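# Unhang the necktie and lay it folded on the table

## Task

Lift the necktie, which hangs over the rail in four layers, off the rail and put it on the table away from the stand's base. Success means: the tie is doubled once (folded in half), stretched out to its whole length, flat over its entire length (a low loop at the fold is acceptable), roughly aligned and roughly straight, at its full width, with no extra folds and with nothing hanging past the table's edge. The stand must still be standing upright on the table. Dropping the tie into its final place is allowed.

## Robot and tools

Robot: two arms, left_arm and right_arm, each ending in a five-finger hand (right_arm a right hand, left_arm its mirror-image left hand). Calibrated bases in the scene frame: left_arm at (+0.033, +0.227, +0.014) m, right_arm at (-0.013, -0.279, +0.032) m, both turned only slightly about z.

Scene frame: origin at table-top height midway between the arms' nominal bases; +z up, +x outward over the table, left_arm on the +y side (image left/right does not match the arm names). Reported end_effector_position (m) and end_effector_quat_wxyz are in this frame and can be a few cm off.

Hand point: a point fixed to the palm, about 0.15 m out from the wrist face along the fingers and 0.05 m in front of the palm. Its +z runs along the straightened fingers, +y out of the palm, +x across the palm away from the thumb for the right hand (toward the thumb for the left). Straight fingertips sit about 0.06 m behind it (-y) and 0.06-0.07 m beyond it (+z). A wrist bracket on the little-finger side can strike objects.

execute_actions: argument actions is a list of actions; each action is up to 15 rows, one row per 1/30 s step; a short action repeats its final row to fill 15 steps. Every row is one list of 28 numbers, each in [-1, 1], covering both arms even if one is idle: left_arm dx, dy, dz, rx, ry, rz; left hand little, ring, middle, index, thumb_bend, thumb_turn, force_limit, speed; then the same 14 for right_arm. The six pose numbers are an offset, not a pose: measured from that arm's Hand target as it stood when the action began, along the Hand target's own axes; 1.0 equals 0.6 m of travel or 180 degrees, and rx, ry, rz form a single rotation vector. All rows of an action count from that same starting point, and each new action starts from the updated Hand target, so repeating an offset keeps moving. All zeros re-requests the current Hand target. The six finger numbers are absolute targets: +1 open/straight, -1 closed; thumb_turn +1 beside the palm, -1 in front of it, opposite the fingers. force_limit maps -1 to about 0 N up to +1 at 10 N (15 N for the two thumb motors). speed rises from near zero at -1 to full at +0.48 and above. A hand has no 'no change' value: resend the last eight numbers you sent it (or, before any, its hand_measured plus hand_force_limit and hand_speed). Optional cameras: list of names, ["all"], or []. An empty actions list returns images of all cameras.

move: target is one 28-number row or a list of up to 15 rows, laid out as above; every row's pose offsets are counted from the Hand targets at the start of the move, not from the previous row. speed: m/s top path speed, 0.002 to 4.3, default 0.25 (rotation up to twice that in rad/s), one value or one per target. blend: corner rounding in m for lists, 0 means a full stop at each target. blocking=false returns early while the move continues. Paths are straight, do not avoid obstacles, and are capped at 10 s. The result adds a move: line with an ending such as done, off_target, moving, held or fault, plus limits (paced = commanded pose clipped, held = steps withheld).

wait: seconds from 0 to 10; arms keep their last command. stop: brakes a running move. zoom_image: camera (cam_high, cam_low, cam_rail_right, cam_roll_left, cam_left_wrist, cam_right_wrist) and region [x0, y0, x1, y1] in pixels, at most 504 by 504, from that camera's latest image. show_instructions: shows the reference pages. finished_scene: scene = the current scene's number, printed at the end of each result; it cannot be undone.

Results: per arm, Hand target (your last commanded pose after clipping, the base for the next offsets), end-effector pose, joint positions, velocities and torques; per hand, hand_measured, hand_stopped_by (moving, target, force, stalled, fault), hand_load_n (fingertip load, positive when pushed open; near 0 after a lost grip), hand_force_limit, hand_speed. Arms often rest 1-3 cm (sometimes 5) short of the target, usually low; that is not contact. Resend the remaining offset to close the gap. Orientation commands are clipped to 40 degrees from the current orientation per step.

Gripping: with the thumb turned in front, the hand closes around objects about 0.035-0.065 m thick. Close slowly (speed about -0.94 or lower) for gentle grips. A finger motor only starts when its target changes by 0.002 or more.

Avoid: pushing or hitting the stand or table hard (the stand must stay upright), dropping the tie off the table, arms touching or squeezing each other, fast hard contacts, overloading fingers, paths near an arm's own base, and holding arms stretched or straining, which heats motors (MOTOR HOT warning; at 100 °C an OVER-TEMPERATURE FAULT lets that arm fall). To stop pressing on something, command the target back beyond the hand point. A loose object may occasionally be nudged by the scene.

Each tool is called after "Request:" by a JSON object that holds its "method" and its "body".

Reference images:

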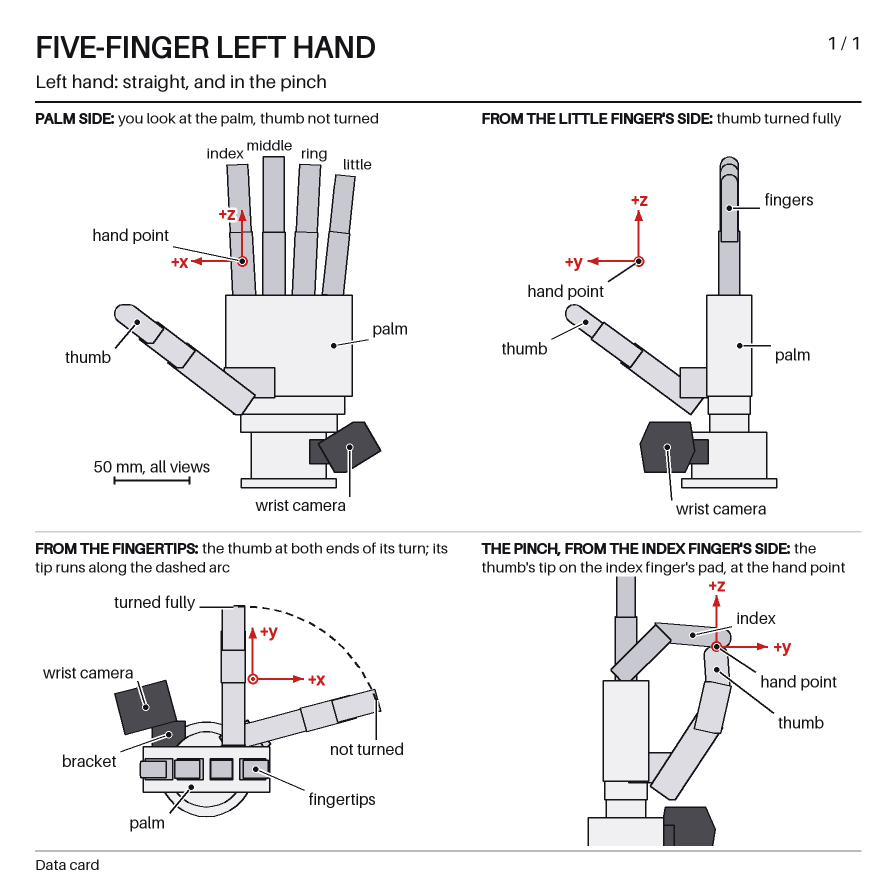

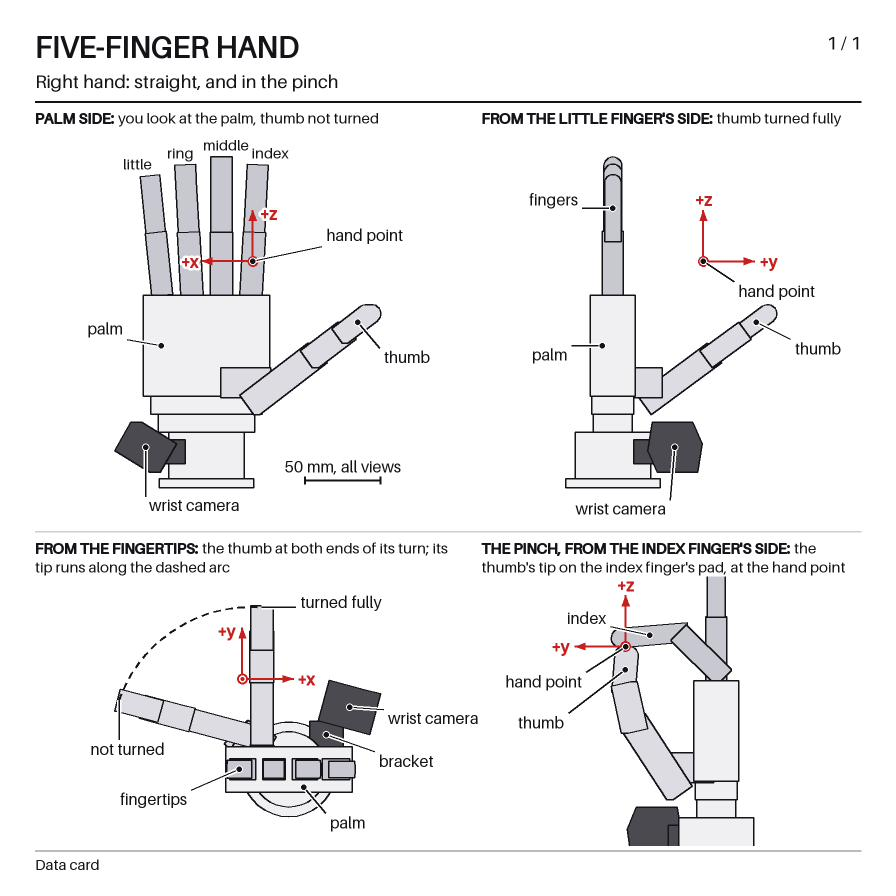

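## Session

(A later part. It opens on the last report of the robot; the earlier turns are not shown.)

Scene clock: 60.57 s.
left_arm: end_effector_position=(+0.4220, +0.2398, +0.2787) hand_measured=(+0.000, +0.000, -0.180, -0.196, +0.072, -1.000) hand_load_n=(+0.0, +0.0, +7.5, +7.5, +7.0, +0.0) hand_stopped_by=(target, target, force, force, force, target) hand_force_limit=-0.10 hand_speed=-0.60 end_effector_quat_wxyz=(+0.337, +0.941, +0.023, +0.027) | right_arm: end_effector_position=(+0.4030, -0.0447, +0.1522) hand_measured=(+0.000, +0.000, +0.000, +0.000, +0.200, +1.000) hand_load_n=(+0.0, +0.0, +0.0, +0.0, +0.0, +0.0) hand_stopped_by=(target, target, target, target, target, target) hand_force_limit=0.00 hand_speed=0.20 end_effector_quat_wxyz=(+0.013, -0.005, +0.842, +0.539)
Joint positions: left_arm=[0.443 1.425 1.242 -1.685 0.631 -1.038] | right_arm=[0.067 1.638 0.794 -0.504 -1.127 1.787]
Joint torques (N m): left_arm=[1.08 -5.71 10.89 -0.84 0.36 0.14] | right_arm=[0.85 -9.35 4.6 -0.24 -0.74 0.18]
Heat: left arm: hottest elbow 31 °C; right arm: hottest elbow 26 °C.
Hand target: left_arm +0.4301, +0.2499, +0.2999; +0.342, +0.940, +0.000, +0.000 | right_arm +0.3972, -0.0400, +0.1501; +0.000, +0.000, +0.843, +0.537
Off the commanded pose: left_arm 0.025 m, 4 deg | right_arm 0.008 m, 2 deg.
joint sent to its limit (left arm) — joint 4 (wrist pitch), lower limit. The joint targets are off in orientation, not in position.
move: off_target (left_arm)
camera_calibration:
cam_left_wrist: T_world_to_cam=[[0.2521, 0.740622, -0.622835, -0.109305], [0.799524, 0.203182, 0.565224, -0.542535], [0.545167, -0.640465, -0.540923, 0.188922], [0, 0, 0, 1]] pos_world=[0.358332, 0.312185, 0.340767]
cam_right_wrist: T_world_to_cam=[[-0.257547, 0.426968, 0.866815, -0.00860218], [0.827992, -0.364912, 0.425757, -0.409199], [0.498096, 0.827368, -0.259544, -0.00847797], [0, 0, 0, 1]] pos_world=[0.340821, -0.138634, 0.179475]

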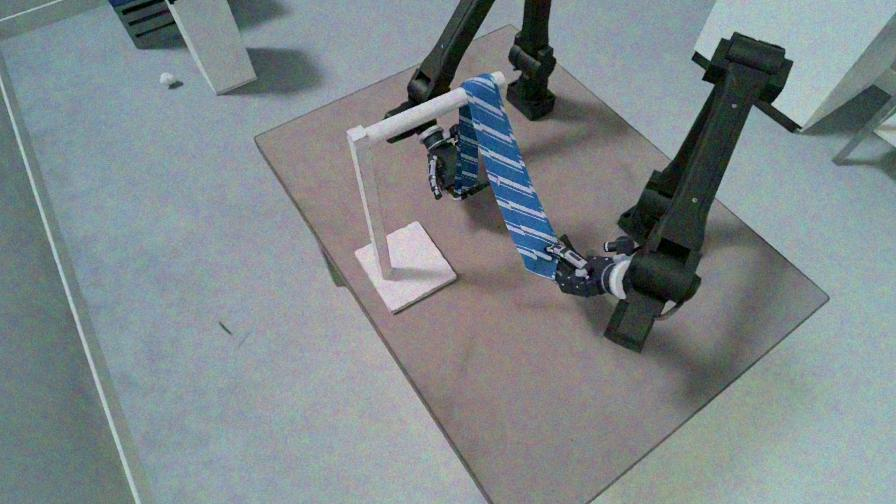

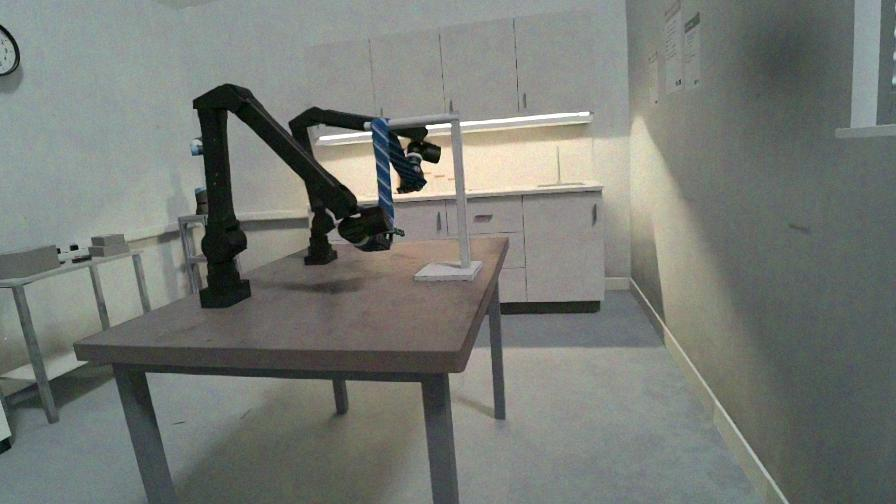

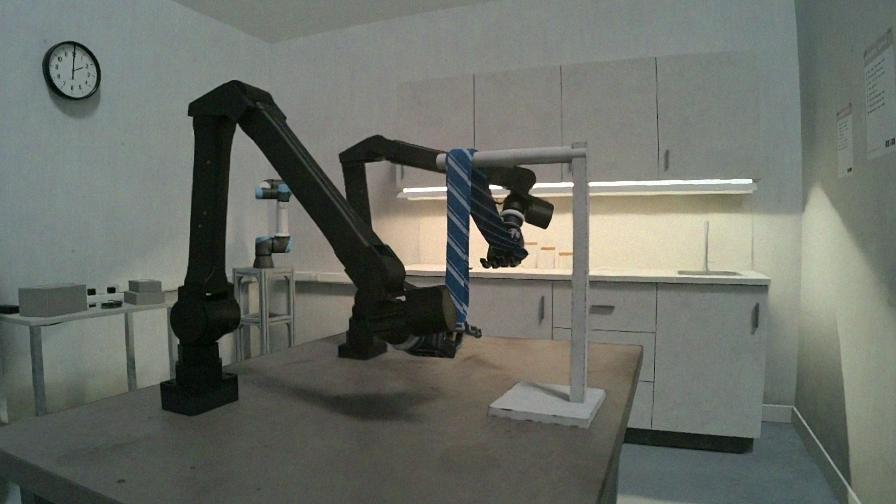

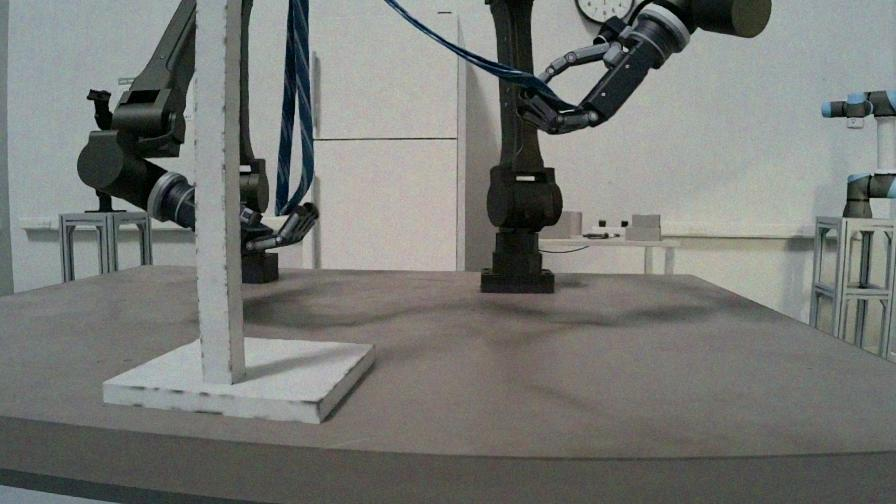

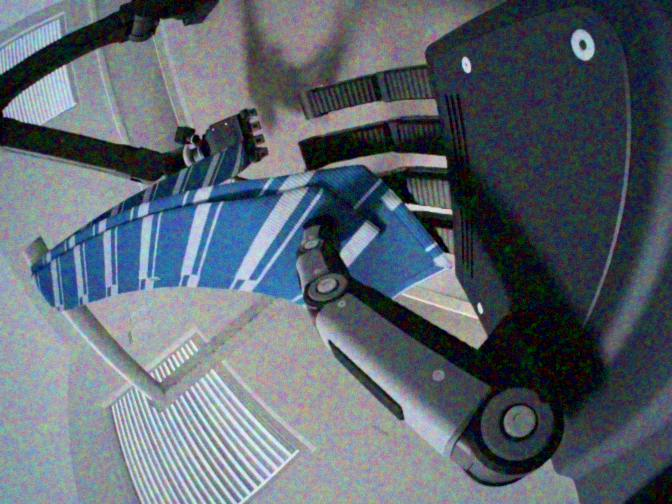

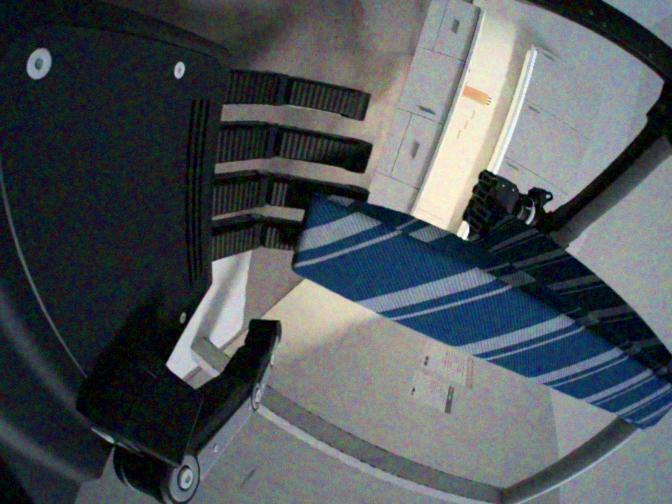

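Request:
{"method": "move", "body": {"target": [0,0,0,0,0,0,0,0,-0.2,-0.2,-0.6,-1,-0.1,-0.6,0.0,0.0157,-0.0294,0,0,0,0,0,0,0,0.2,1,0,0.2], "speed": 0.1, "cameras": ["cam_rail_right","cam_roll_left","cam_right_wrist"]}}

Request:
{"method": "zoom_image", "body": {"camera": "cam_roll_left", "region": [230, 150, 380, 300]}}

Request:
{"method": "zoom_image", "body": {"camera": "cam_right_wrist", "region": [200, 60, 500, 360]}}

Scene clock: 63.03 s.
left_arm: end_effector_position=(+0.4220, +0.2398, +0.2787) hand_measured=(+0.000, +0.000, -0.180, -0.196, +0.072, -1.000) hand_load_n=(+0.0, +0.0, +7.5, +7.5, +7.0, +0.0) hand_stopped_by=(target, target, force, force, force, target) hand_force_limit=-0.10 hand_speed=-0.60 end_effector_quat_wxyz=(+0.337, +0.941, +0.023, +0.027) | right_arm: end_effector_position=(+0.3904, -0.0472, +0.1583) hand_measured=(+0.000, +0.000, +0.000, +0.000, +0.200, +1.000) hand_load_n=(+0.0, +0.0, +0.0, +0.5, +0.0, +0.0) hand_stopped_by=(target, target, target, target, target, target) hand_force_limit=0.00 hand_speed=0.20 end_effector_quat_wxyz=(-0.012, +0.004, +0.844, +0.536)
Joint positions: left_arm=[0.443 1.425 1.242 -1.685 0.631 -1.038] | right_arm=[0.062 1.609 0.794 -0.62 -1.128 1.748]
Joint torques (N m): left_arm=[1.14 -6.01 10.85 -0.84 0.38 0.12] | right_arm=[-0.62 -9.7 6.57 -0.36 -0.9 -0.1]
Heat: left arm: hottest elbow 32 °C; right arm: hottest elbow 26 °C.
Hand target: left_arm +0.4301, +0.2499, +0.2999; +0.342, +0.940, +0.000, +0.000 | right_arm +0.3972, -0.0520, +0.1660; +0.000, +0.000, +0.843, +0.537
Off the commanded pose: left_arm 0.025 m, 4 deg | right_arm 0.011 m, 2 deg.
joint sent to its limit (left arm) — joint 4 (wrist pitch), lower limit. The joint targets are off in orientation, not in position.
move: off_target (left_arm, right_arm)
camera_calibration:
cam_right_wrist: T_world_to_cam=[[-0.217336, 0.429287, 0.876628, -0.0333014], [0.8532, -0.352707, 0.38425, -0.404986], [0.474147, 0.83145, -0.289612, 0.015661], [0, 0, 0, 1]] pos_world=[0.33087, -0.141567, 0.189344]
Images, in order (width x height): cam_rail_right 896x504, cam_roll_left 896x504, cam_right_wrist 672x504.

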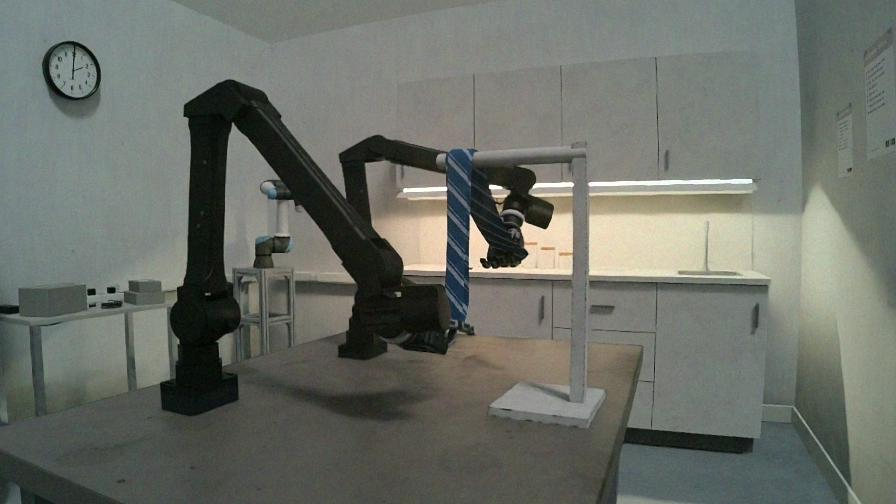

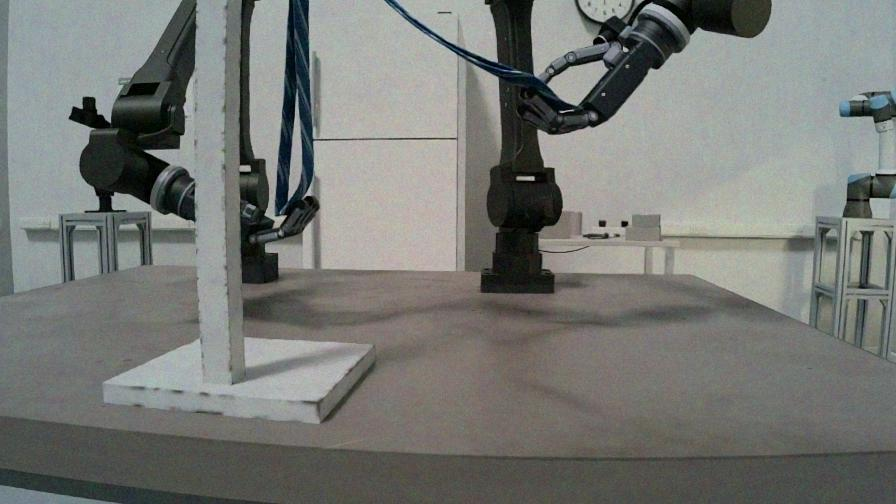

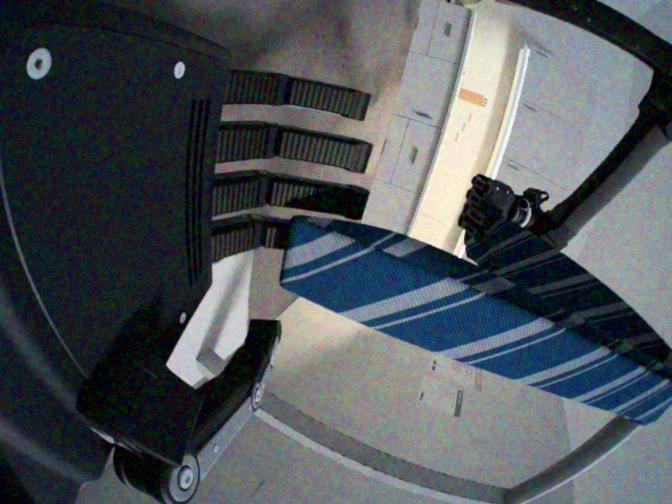

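Scaled by 3.360 from the camera's 896x504 image, which has a finer 1280x720 frame.

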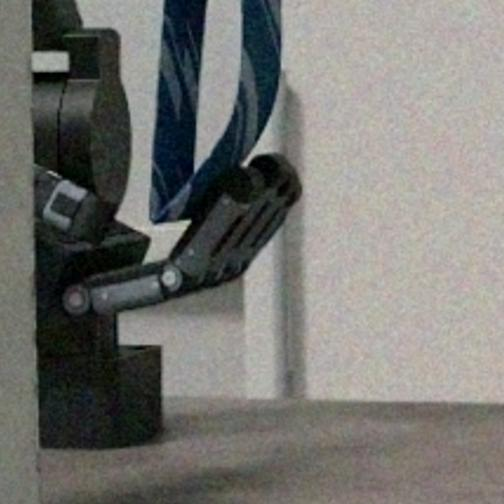

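Scaled by 1.680 from the camera's 672x504 image, which has a finer 960x720 frame.

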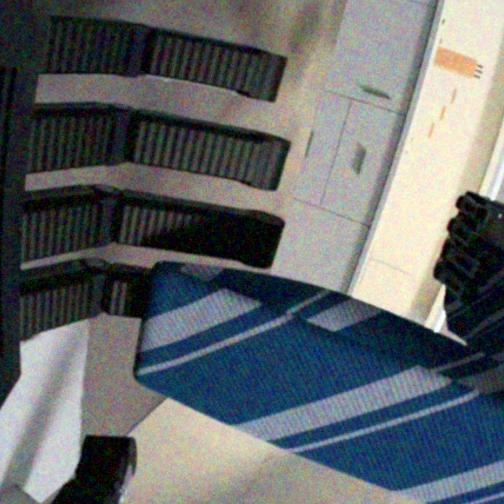

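Request:
{"method": "move", "body": {"target": [0,0,0,0,0,0,0,0,-0.2,-0.2,-0.6,-1,-0.1,-0.6,-0.025,0.0085,-0.0132,0,0,0,0,0,0,0,0.2,1,0,0.2], "speed": 0.1, "cameras": ["cam_rail_right","cam_roll_left","cam_right_wrist"]}}

Request:
{"method": "zoom_image", "body": {"camera": "cam_roll_left", "region": [230, 150, 380, 300]}}

Request:
{"method": "zoom_image", "body": {"camera": "cam_right_wrist", "region": [200, 60, 500, 360]}}

Scene clock: 64.47 s.
left_arm: end_effector_position=(+0.4220, +0.2398, +0.2787) hand_measured=(+0.000, +0.000, -0.180, -0.196, +0.072, -1.000) hand_load_n=(+0.0, +0.0, +7.5, +7.5, +7.0, +0.0) hand_stopped_by=(target, target, force, force, force, target) hand_force_limit=-0.10 hand_speed=-0.60 end_effector_quat_wxyz=(+0.337, +0.941, +0.023, +0.027) | right_arm: end_effector_position=(+0.3954, -0.0534, +0.1649) hand_measured=(+0.000, +0.000, +0.000, +0.000, +0.200, +1.000) hand_load_n=(+0.0, +0.0, +0.0, +0.0, -0.5, +0.0) hand_stopped_by=(target, target, target, target, target, target) hand_force_limit=0.00 hand_speed=0.20 end_effector_quat_wxyz=(-0.016, +0.007, +0.844, +0.536)
Joint positions: left_arm=[0.443 1.425 1.242 -1.685 0.631 -1.037] | right_arm=[0.045 1.609 0.821 -0.69 -1.13 1.711]
Joint torques (N m): left_arm=[1.2 -5.77 10.93 -0.76 0.35 0.15] | right_arm=[-0.56 -8.7 8.7 -0.66 -0.94 -0.08]
Heat: left arm: hottest elbow 32 °C; right arm: hottest elbow 26 °C.
Hand target: left_arm +0.4301, +0.2499, +0.2999; +0.342, +0.940, +0.000, +0.000 | right_arm +0.4122, -0.0572, +0.1739; +0.000, +0.000, +0.843, +0.537
Off the commanded pose: left_arm 0.025 m, 4 deg | right_arm 0.019 m, 2 deg.
joint sent to its limit (left arm) — joint 4 (wrist pitch), lower limit. The joint targets are off in orientation, not in position.
move: off_target (left_arm, right_arm)
camera_calibration:
cam_right_wrist: T_world_to_cam=[[-0.209357, 0.430339, 0.878053, -0.0387172], [0.855957, -0.353491, 0.377336, -0.413947], [0.472766, 0.830574, -0.294346, 0.0216689], [0, 0, 0, 1]] pos_world=[0.335971, -0.147663, 0.196571]
Images, in order (width x height): cam_rail_right 896x504, cam_roll_left 896x504, cam_right_wrist 672x504.

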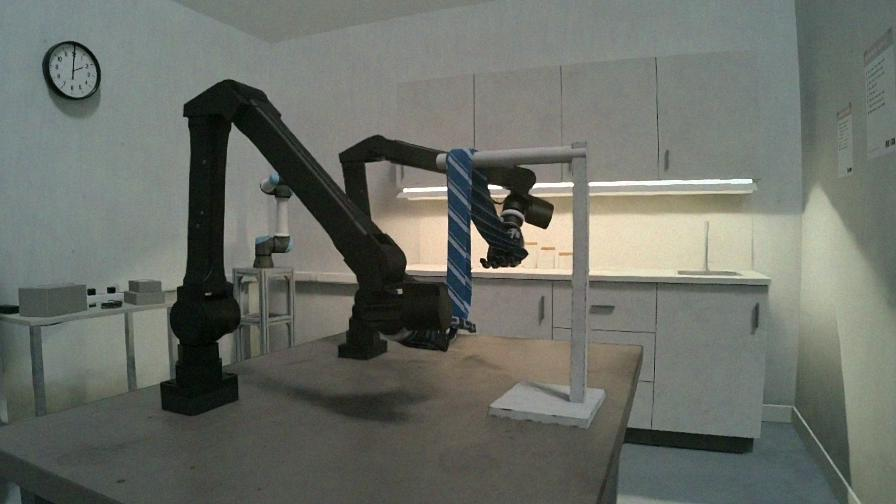

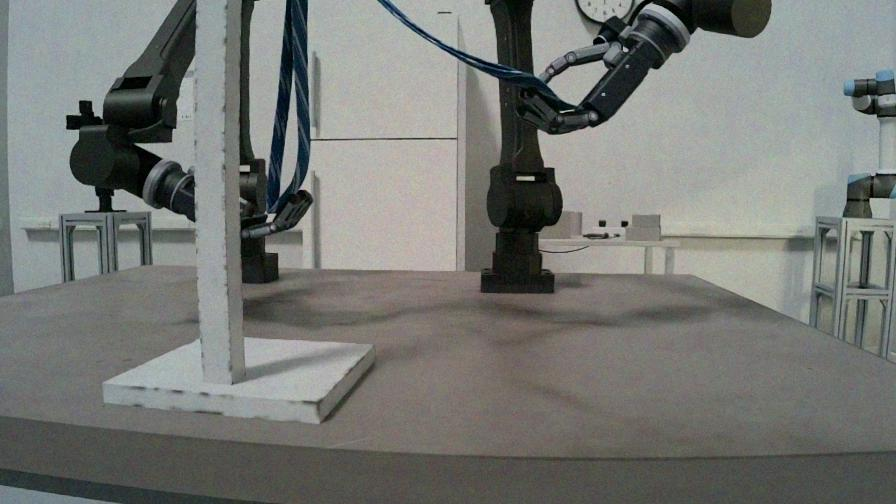

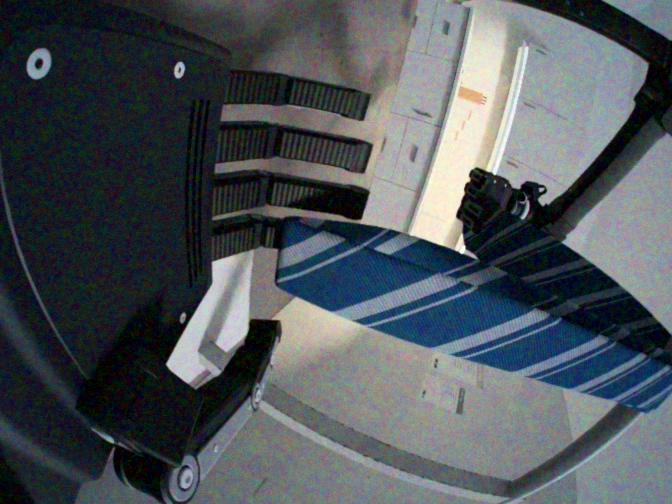

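Scaled by 3.360 from the camera's 896x504 image, which has a finer 1280x720 frame.

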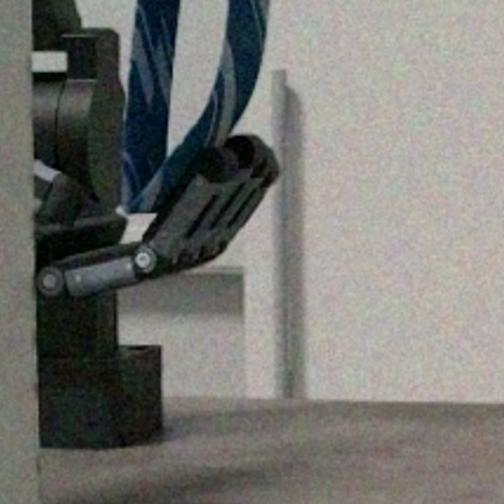

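Scaled by 1.680 from the camera's 672x504 image, which has a finer 960x720 frame.

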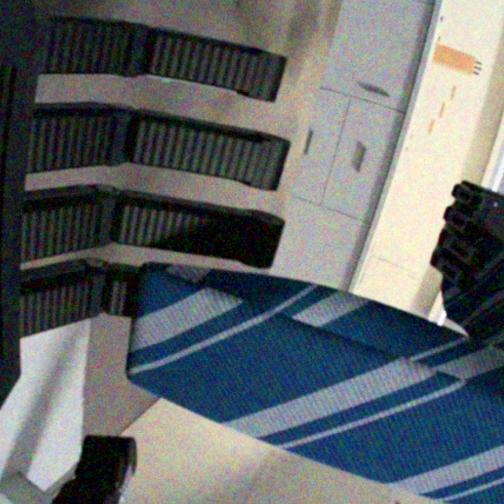

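Request:
{"method": "move", "body": {"target": [0,0,0,0,0,0,0,0,-0.2,-0.2,-0.6,-1,-0.1,-0.6,-0.033,0,0,0,0,0,0,0,0,0,0.2,1,0,0.2], "speed": 0.1, "cameras": ["cam_rail_right","cam_roll_left","cam_right_wrist"]}}

Request:
{"method": "zoom_image", "body": {"camera": "cam_roll_left", "region": [230, 150, 380, 300]}}

Request:
{"method": "zoom_image", "body": {"camera": "cam_right_wrist", "region": [200, 60, 500, 360]}}

Scene clock: 65.80 s.
left_arm: end_effector_position=(+0.4220, +0.2398, +0.2787) hand_measured=(+0.000, +0.000, -0.180, -0.196, +0.072, -1.000) hand_load_n=(+0.0, +0.0, +7.5, +7.5, +7.0, +0.0) hand_stopped_by=(target, target, force, force, force, target) hand_force_limit=-0.10 hand_speed=-0.60 end_effector_quat_wxyz=(+0.337, +0.941, +0.023, +0.027) | right_arm: end_effector_position=(+0.4144, -0.0530, +0.1665) hand_measured=(+0.000, +0.000, +0.000, +0.000, +0.200, +1.000) hand_load_n=(+0.0, +0.0, +0.0, +0.0, +0.0, +0.0) hand_stopped_by=(target, target, target, target, target, target) hand_force_limit=0.00 hand_speed=0.20 end_effector_quat_wxyz=(-0.014, +0.006, +0.844, +0.536)
Joint positions: left_arm=[0.443 1.425 1.242 -1.685 0.631 -1.037] | right_arm=[0.042 1.648 0.878 -0.711 -1.13 1.705]
Joint torques (N m): left_arm=[0.85 -5.95 10.91 -0.88 0.4 0.13] | right_arm=[-1.08 -8.64 9.06 -0.49 -0.97 -0.06]
Heat: left arm: hottest elbow 32 °C; right arm: hottest elbow 26 °C.
Hand target: left_arm +0.4301, +0.2498, +0.2999; +0.342, +0.940, +0.000, +0.000 | right_arm +0.4320, -0.0571, +0.1740; +0.000, +0.000, +0.843, +0.537
Off the commanded pose: left_arm 0.025 m, 4 deg | right_arm 0.020 m, 2 deg.
joint sent to its limit (left arm) — joint 4 (wrist pitch), lower limit. The joint targets are off in orientation, not in position.
move: off_target (left_arm, right_arm)
camera_calibration:
cam_right_wrist: T_world_to_cam=[[-0.212398, 0.42993, 0.877523, -0.034876], [0.854944, -0.353141, 0.37995, -0.430698], [0.473241, 0.830934, -0.29256, 0.0123496], [0, 0, 0, 1]] pos_world=[0.354971, -0.147364, 0.197861]
Images, in order (width x height): cam_rail_right 896x504, cam_roll_left 896x504, cam_right_wrist 672x504.

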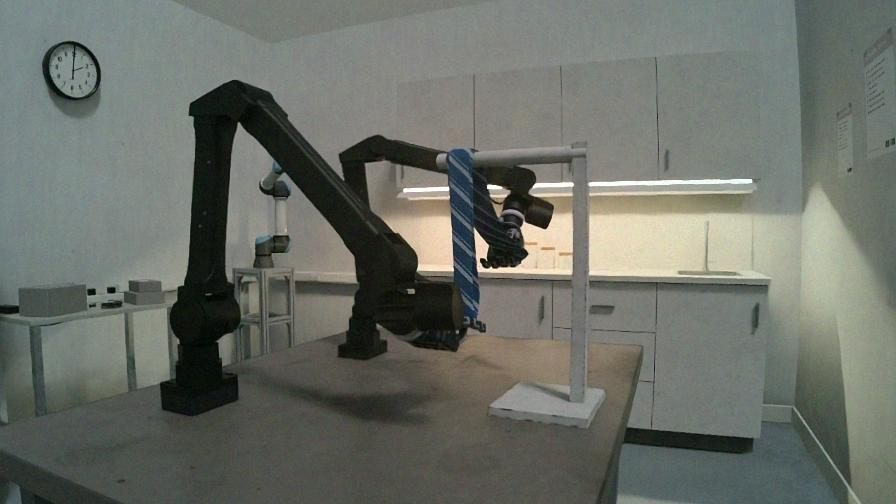

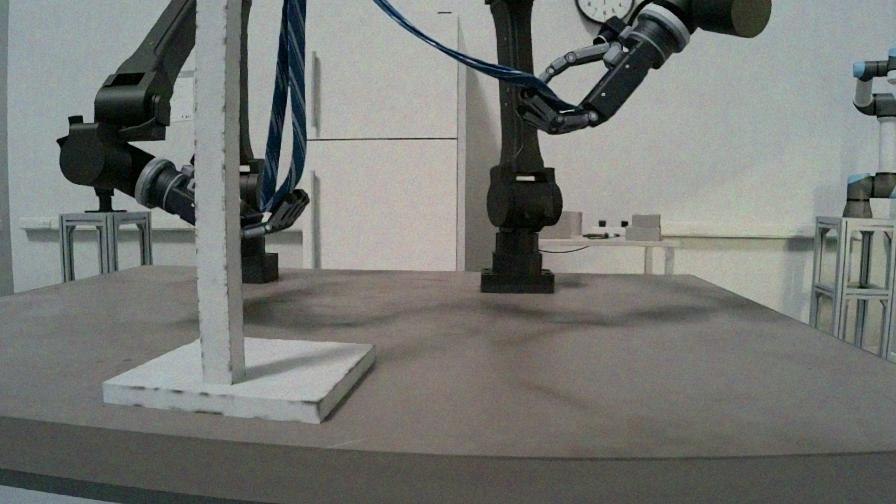

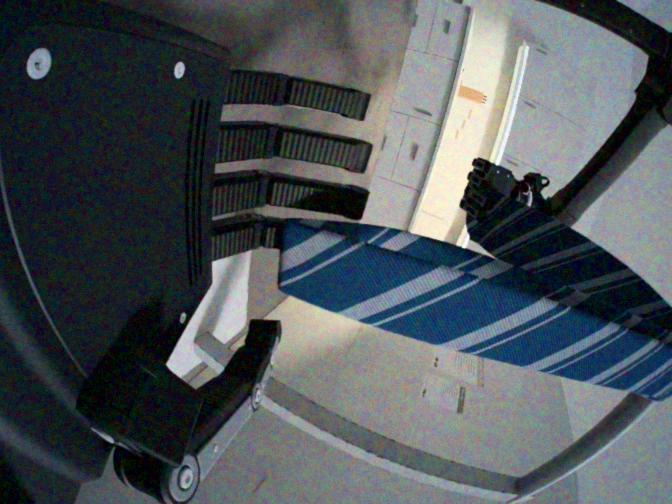

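Scaled by 3.360 from the camera's 896x504 image, which has a finer 1280x720 frame.

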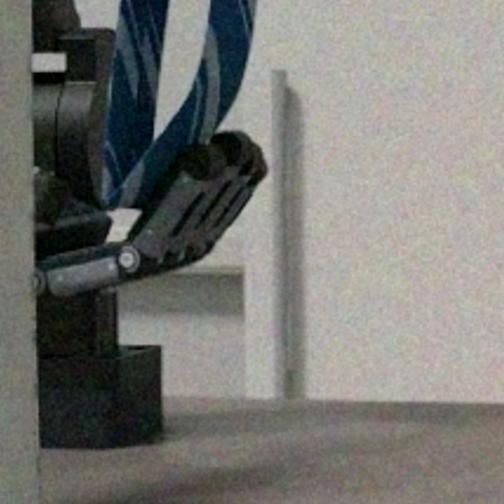

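Scaled by 1.680 from the camera's 672x504 image, which has a finer 960x720 frame.

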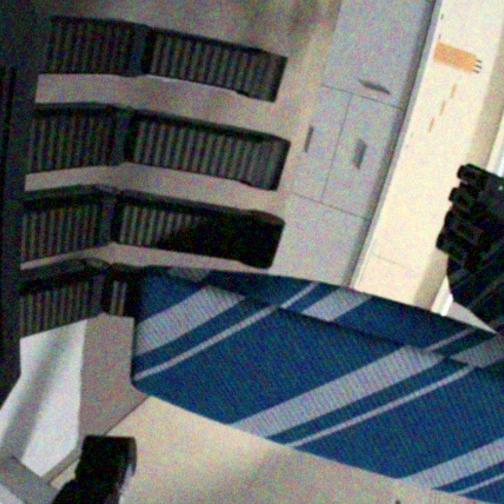

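Request:
{"method": "move", "body": {"target": [[0,0,0,0,0,0,0,0,-0.2,-0.2,-0.6,-1,-0.1,-0.6,0.0167,-0.074,0.0345,0,0,0,0,0,0,0,0.2,1,0,0.2],[0,0,0,0,0,0,0,0,-0.2,-0.2,-0.6,-1,-0.1,-0.6,0.0333,-0.0987,-0.0183,0,0,0,0.5,0.5,0.5,0.5,1,-1,0,0.2]], "speed": 0.1, "cameras": ["cam_rail_right","cam_roll_left","cam_right_wrist","cam_high"]}}

Request:
{"method": "zoom_image", "body": {"camera": "cam_roll_left", "region": [230, 150, 380, 300]}}

Request:
{"method": "zoom_image", "body": {"camera": "cam_right_wrist", "region": [200, 60, 500, 360]}}

Scene clock: 71.17 s.
left_arm: end_effector_position=(+0.4220, +0.2398, +0.2787) hand_measured=(+0.000, +0.000, -0.180, -0.196, +0.072, -1.000) hand_load_n=(+0.0, +0.0, +7.5, +7.5, +7.0, +0.0) hand_stopped_by=(target, target, force, force, force, target) hand_force_limit=-0.10 hand_speed=-0.60 end_effector_quat_wxyz=(+0.337, +0.941, +0.023, +0.027) | right_arm: end_effector_position=(+0.4107, -0.0875, +0.1306) hand_measured=(+0.500, +0.500, +0.500, +0.500, +1.000, -1.000) hand_load_n=(+0.0, +0.0, +0.0, +0.0, +0.0, +0.0) hand_stopped_by=(target, target, target, target, target, target) hand_force_limit=0.00 hand_speed=0.20 end_effector_quat_wxyz=(+0.003, -0.005, +0.843, +0.538)
Joint positions: left_arm=[0.443 1.425 1.242 -1.685 0.631 -1.037] | right_arm=[-0.045 1.741 0.867 -0.75 -1.135 1.501]
Joint torques (N m): left_arm=[1.03 -5.71 10.86 -0.81 0.35 0.11] | right_arm=[-0.5 -9 5.22 -0.65 -0.8 -0.05]
Heat: left arm: hottest elbow 33 °C; right arm: hottest elbow 26 °C.
Hand target: left_arm +0.4301, +0.2498, +0.2999; +0.342, +0.940, +0.000, +0.000 | right_arm +0.4120, -0.0921, +0.1250; +0.000, +0.000, +0.843, +0.537
Off the commanded pose: left_arm 0.025 m, 4 deg | right_arm 0.007 m, 1 deg.
joint sent to its limit (left arm) — joint 4 (wrist pitch), lower limit. The joint targets are off in orientation, not in position.
move: off_target (left_arm)
camera_calibration:
cam_right_wrist: T_world_to_cam=[[-0.248005, 0.426451, 0.869847, 0.0258838], [0.838531, -0.355156, 0.413195, -0.423865], [0.485139, 0.831868, -0.269512, 0.0245088], [0, 0, 0, 1]] pos_world=[0.349953, -0.181965, 0.15923]
Images, in order (width x height): cam_high 896x504, cam_rail_right 896x504, cam_roll_left 896x504, cam_right_wrist 672x504.

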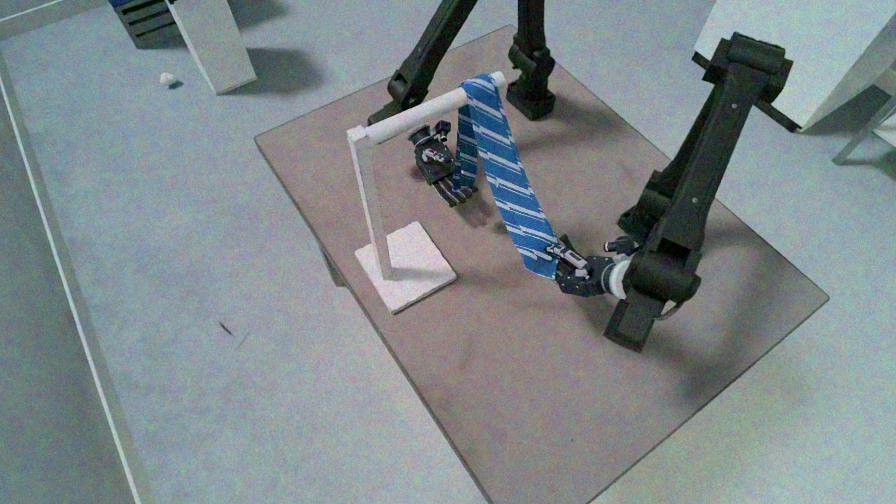

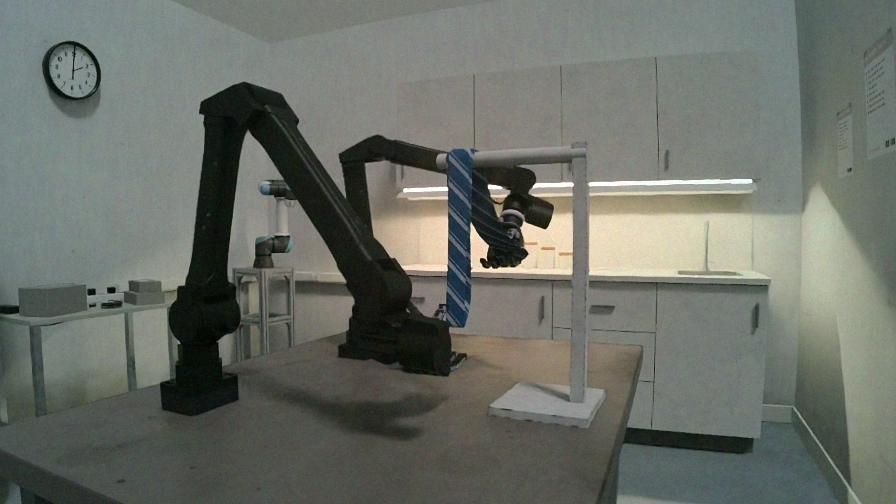

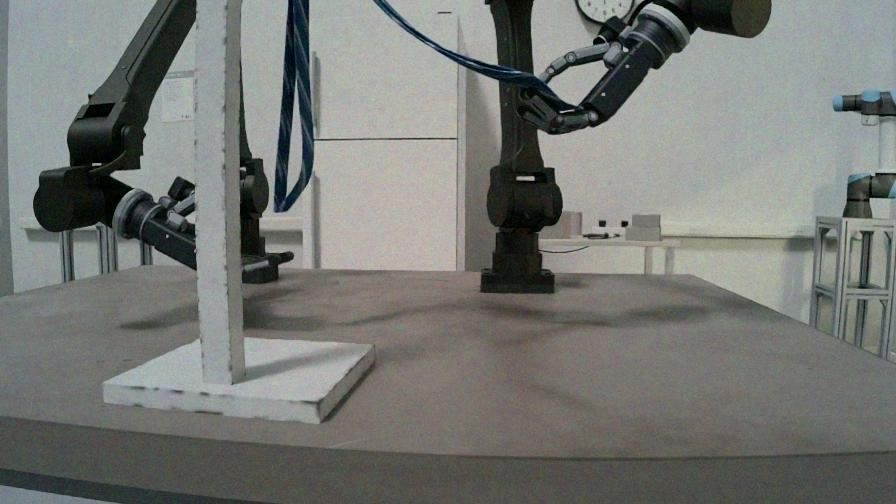

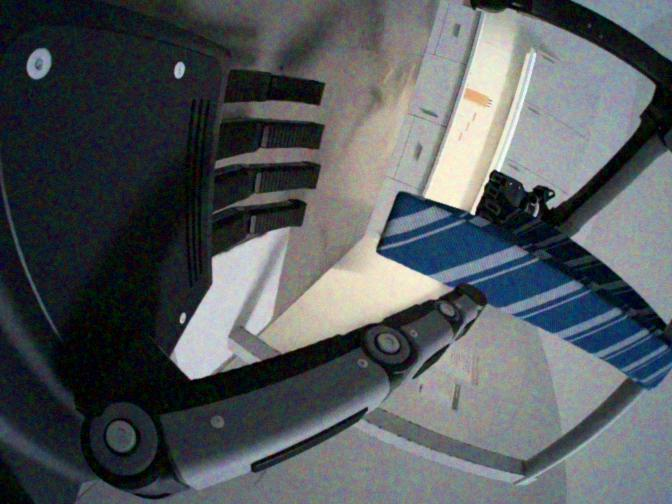

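Scaled by 3.360 from the camera's 896x504 image, which has a finer 1280x720 frame.

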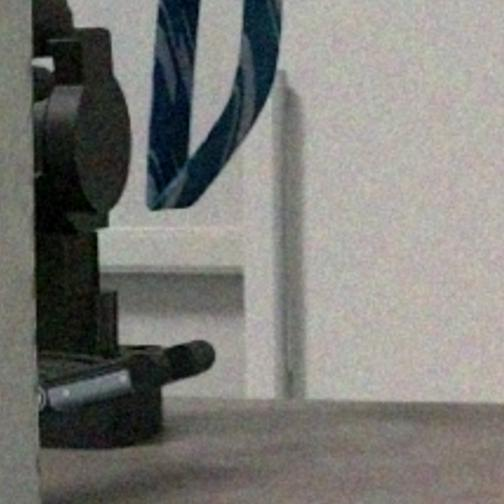

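Scaled by 1.680 from the camera's 672x504 image, which has a finer 960x720 frame.

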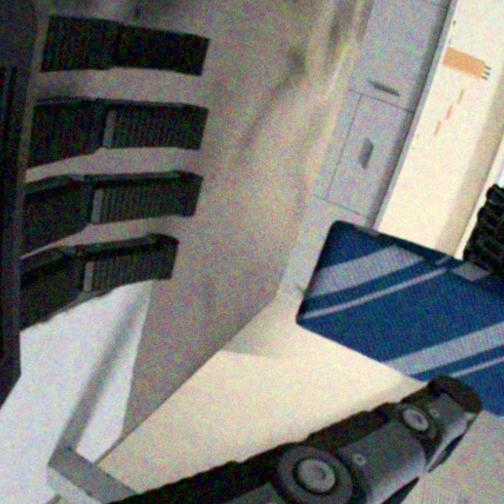

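Request:
{"method": "move", "body": {"target": [0,0,0,0,0,0,0,0,-0.2,-0.2,-0.6,-1,-0.1,-0.6,0.0017,0.0708,0.0295,0,0,0,0.5,0.5,0.5,0.5,1,-1,0,0.2], "speed": 0.1, "cameras": ["cam_rail_right","cam_roll_left","cam_right_wrist"]}}

Request:
{"method": "zoom_image", "body": {"camera": "cam_roll_left", "region": [230, 120, 380, 270]}}

Request:
{"method": "zoom_image", "body": {"camera": "cam_right_wrist", "region": [200, 60, 500, 360]}}

Scene clock: 73.03 s.
left_arm: end_effector_position=(+0.4220, +0.2398, +0.2787) hand_measured=(+0.000, +0.000, -0.180, -0.196, +0.072, -1.000) hand_load_n=(+0.0, +0.0, +7.5, +7.5, +6.5, +0.0) hand_stopped_by=(target, target, force, force, force, target) hand_force_limit=-0.10 hand_speed=-0.60 end_effector_quat_wxyz=(+0.337, +0.941, +0.023, +0.027) | right_arm: end_effector_position=(+0.4154, -0.0621, +0.1571) hand_measured=(+0.500, +0.500, +0.500, +0.500, +1.000, -1.000) hand_load_n=(+0.0, +0.0, +0.0, +0.0, +0.0, +0.0) hand_stopped_by=(target, target, target, target, target, target) hand_force_limit=0.00 hand_speed=0.20 end_effector_quat_wxyz=(+0.004, -0.001, +0.843, +0.538)
Joint positions: left_arm=[0.443 1.425 1.242 -1.685 0.631 -1.037] | right_arm=[0.02 1.667 0.861 -0.667 -1.134 1.672]
Joint torques (N m): left_arm=[1.03 -5.66 10.84 -0.77 0.39 0.11] | right_arm=[0.44 -10.64 4.29 0.44 -0.78 0.17]
Heat: left arm: hottest elbow 33 °C; right arm: hottest elbow 26 °C.
Hand target: left_arm +0.4301, +0.2498, +0.2999; +0.342, +0.940, +0.000, +0.000 | right_arm +0.4110, -0.0582, +0.1559; +0.000, +0.000, +0.843, +0.537
Off the commanded pose: left_arm 0.025 m, 4 deg | right_arm 0.006 m, 0 deg.
joint sent to its limit (left arm) — joint 4 (wrist pitch), lower limit. The joint targets are off in orientation, not in position.
move: off_target (left_arm)
camera_calibration:
cam_right_wrist: T_world_to_cam=[[-0.242163, 0.427526, 0.870964, -0.00929925], [0.837239, -0.361551, 0.410258, -0.429113], [0.490294, 0.828555, -0.270387, 0.00588132], [0, 0, 0, 1]] pos_world=[0.354135, -0.156044, 0.185737]
Images, in order (width x height): cam_rail_right 896x504, cam_roll_left 896x504, cam_right_wrist 672x504.

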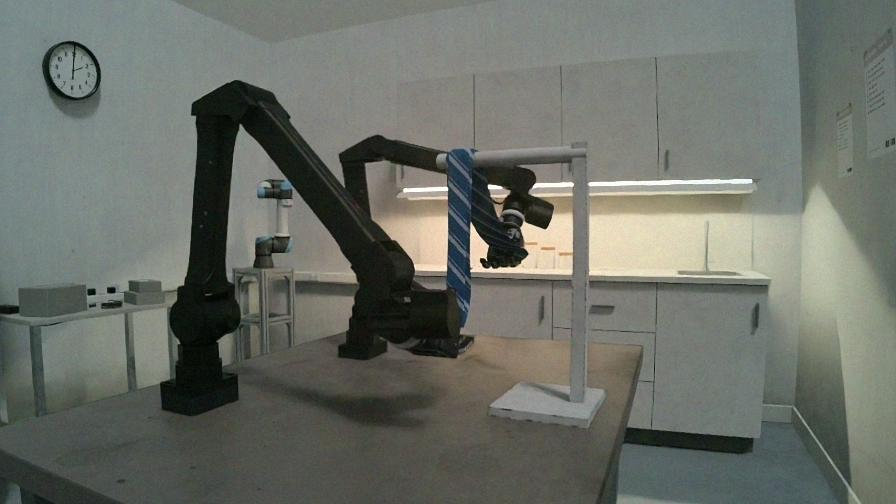

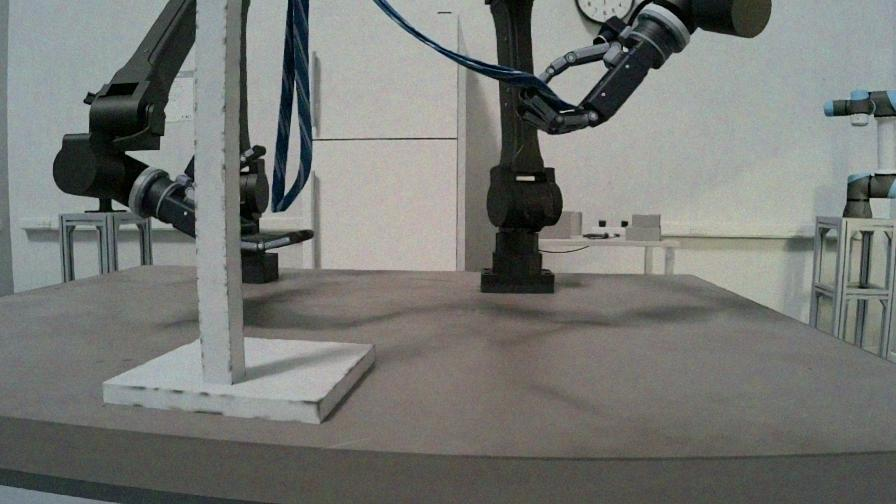

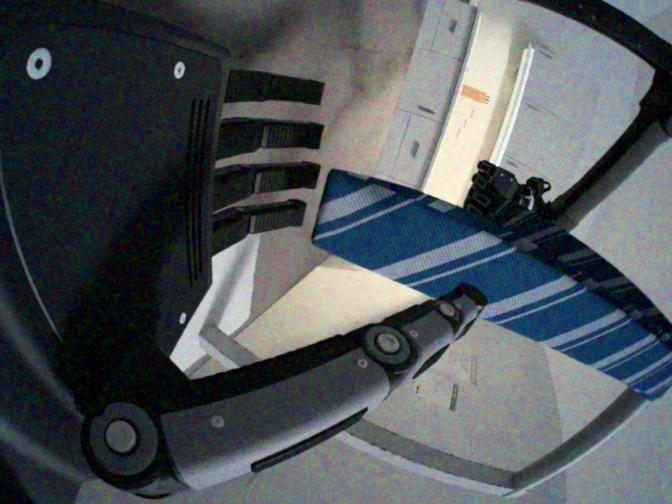

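Scaled by 3.360 from the camera's 896x504 image, which has a finer 1280x720 frame.

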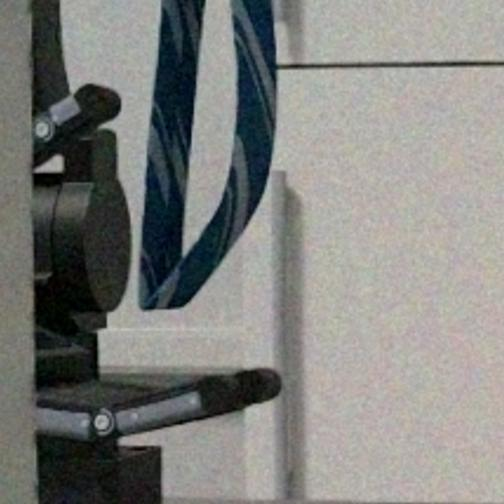

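Scaled by 1.680 from the camera's 672x504 image, which has a finer 960x720 frame.

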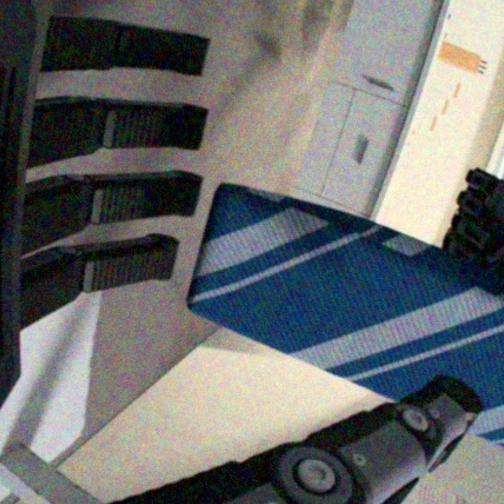

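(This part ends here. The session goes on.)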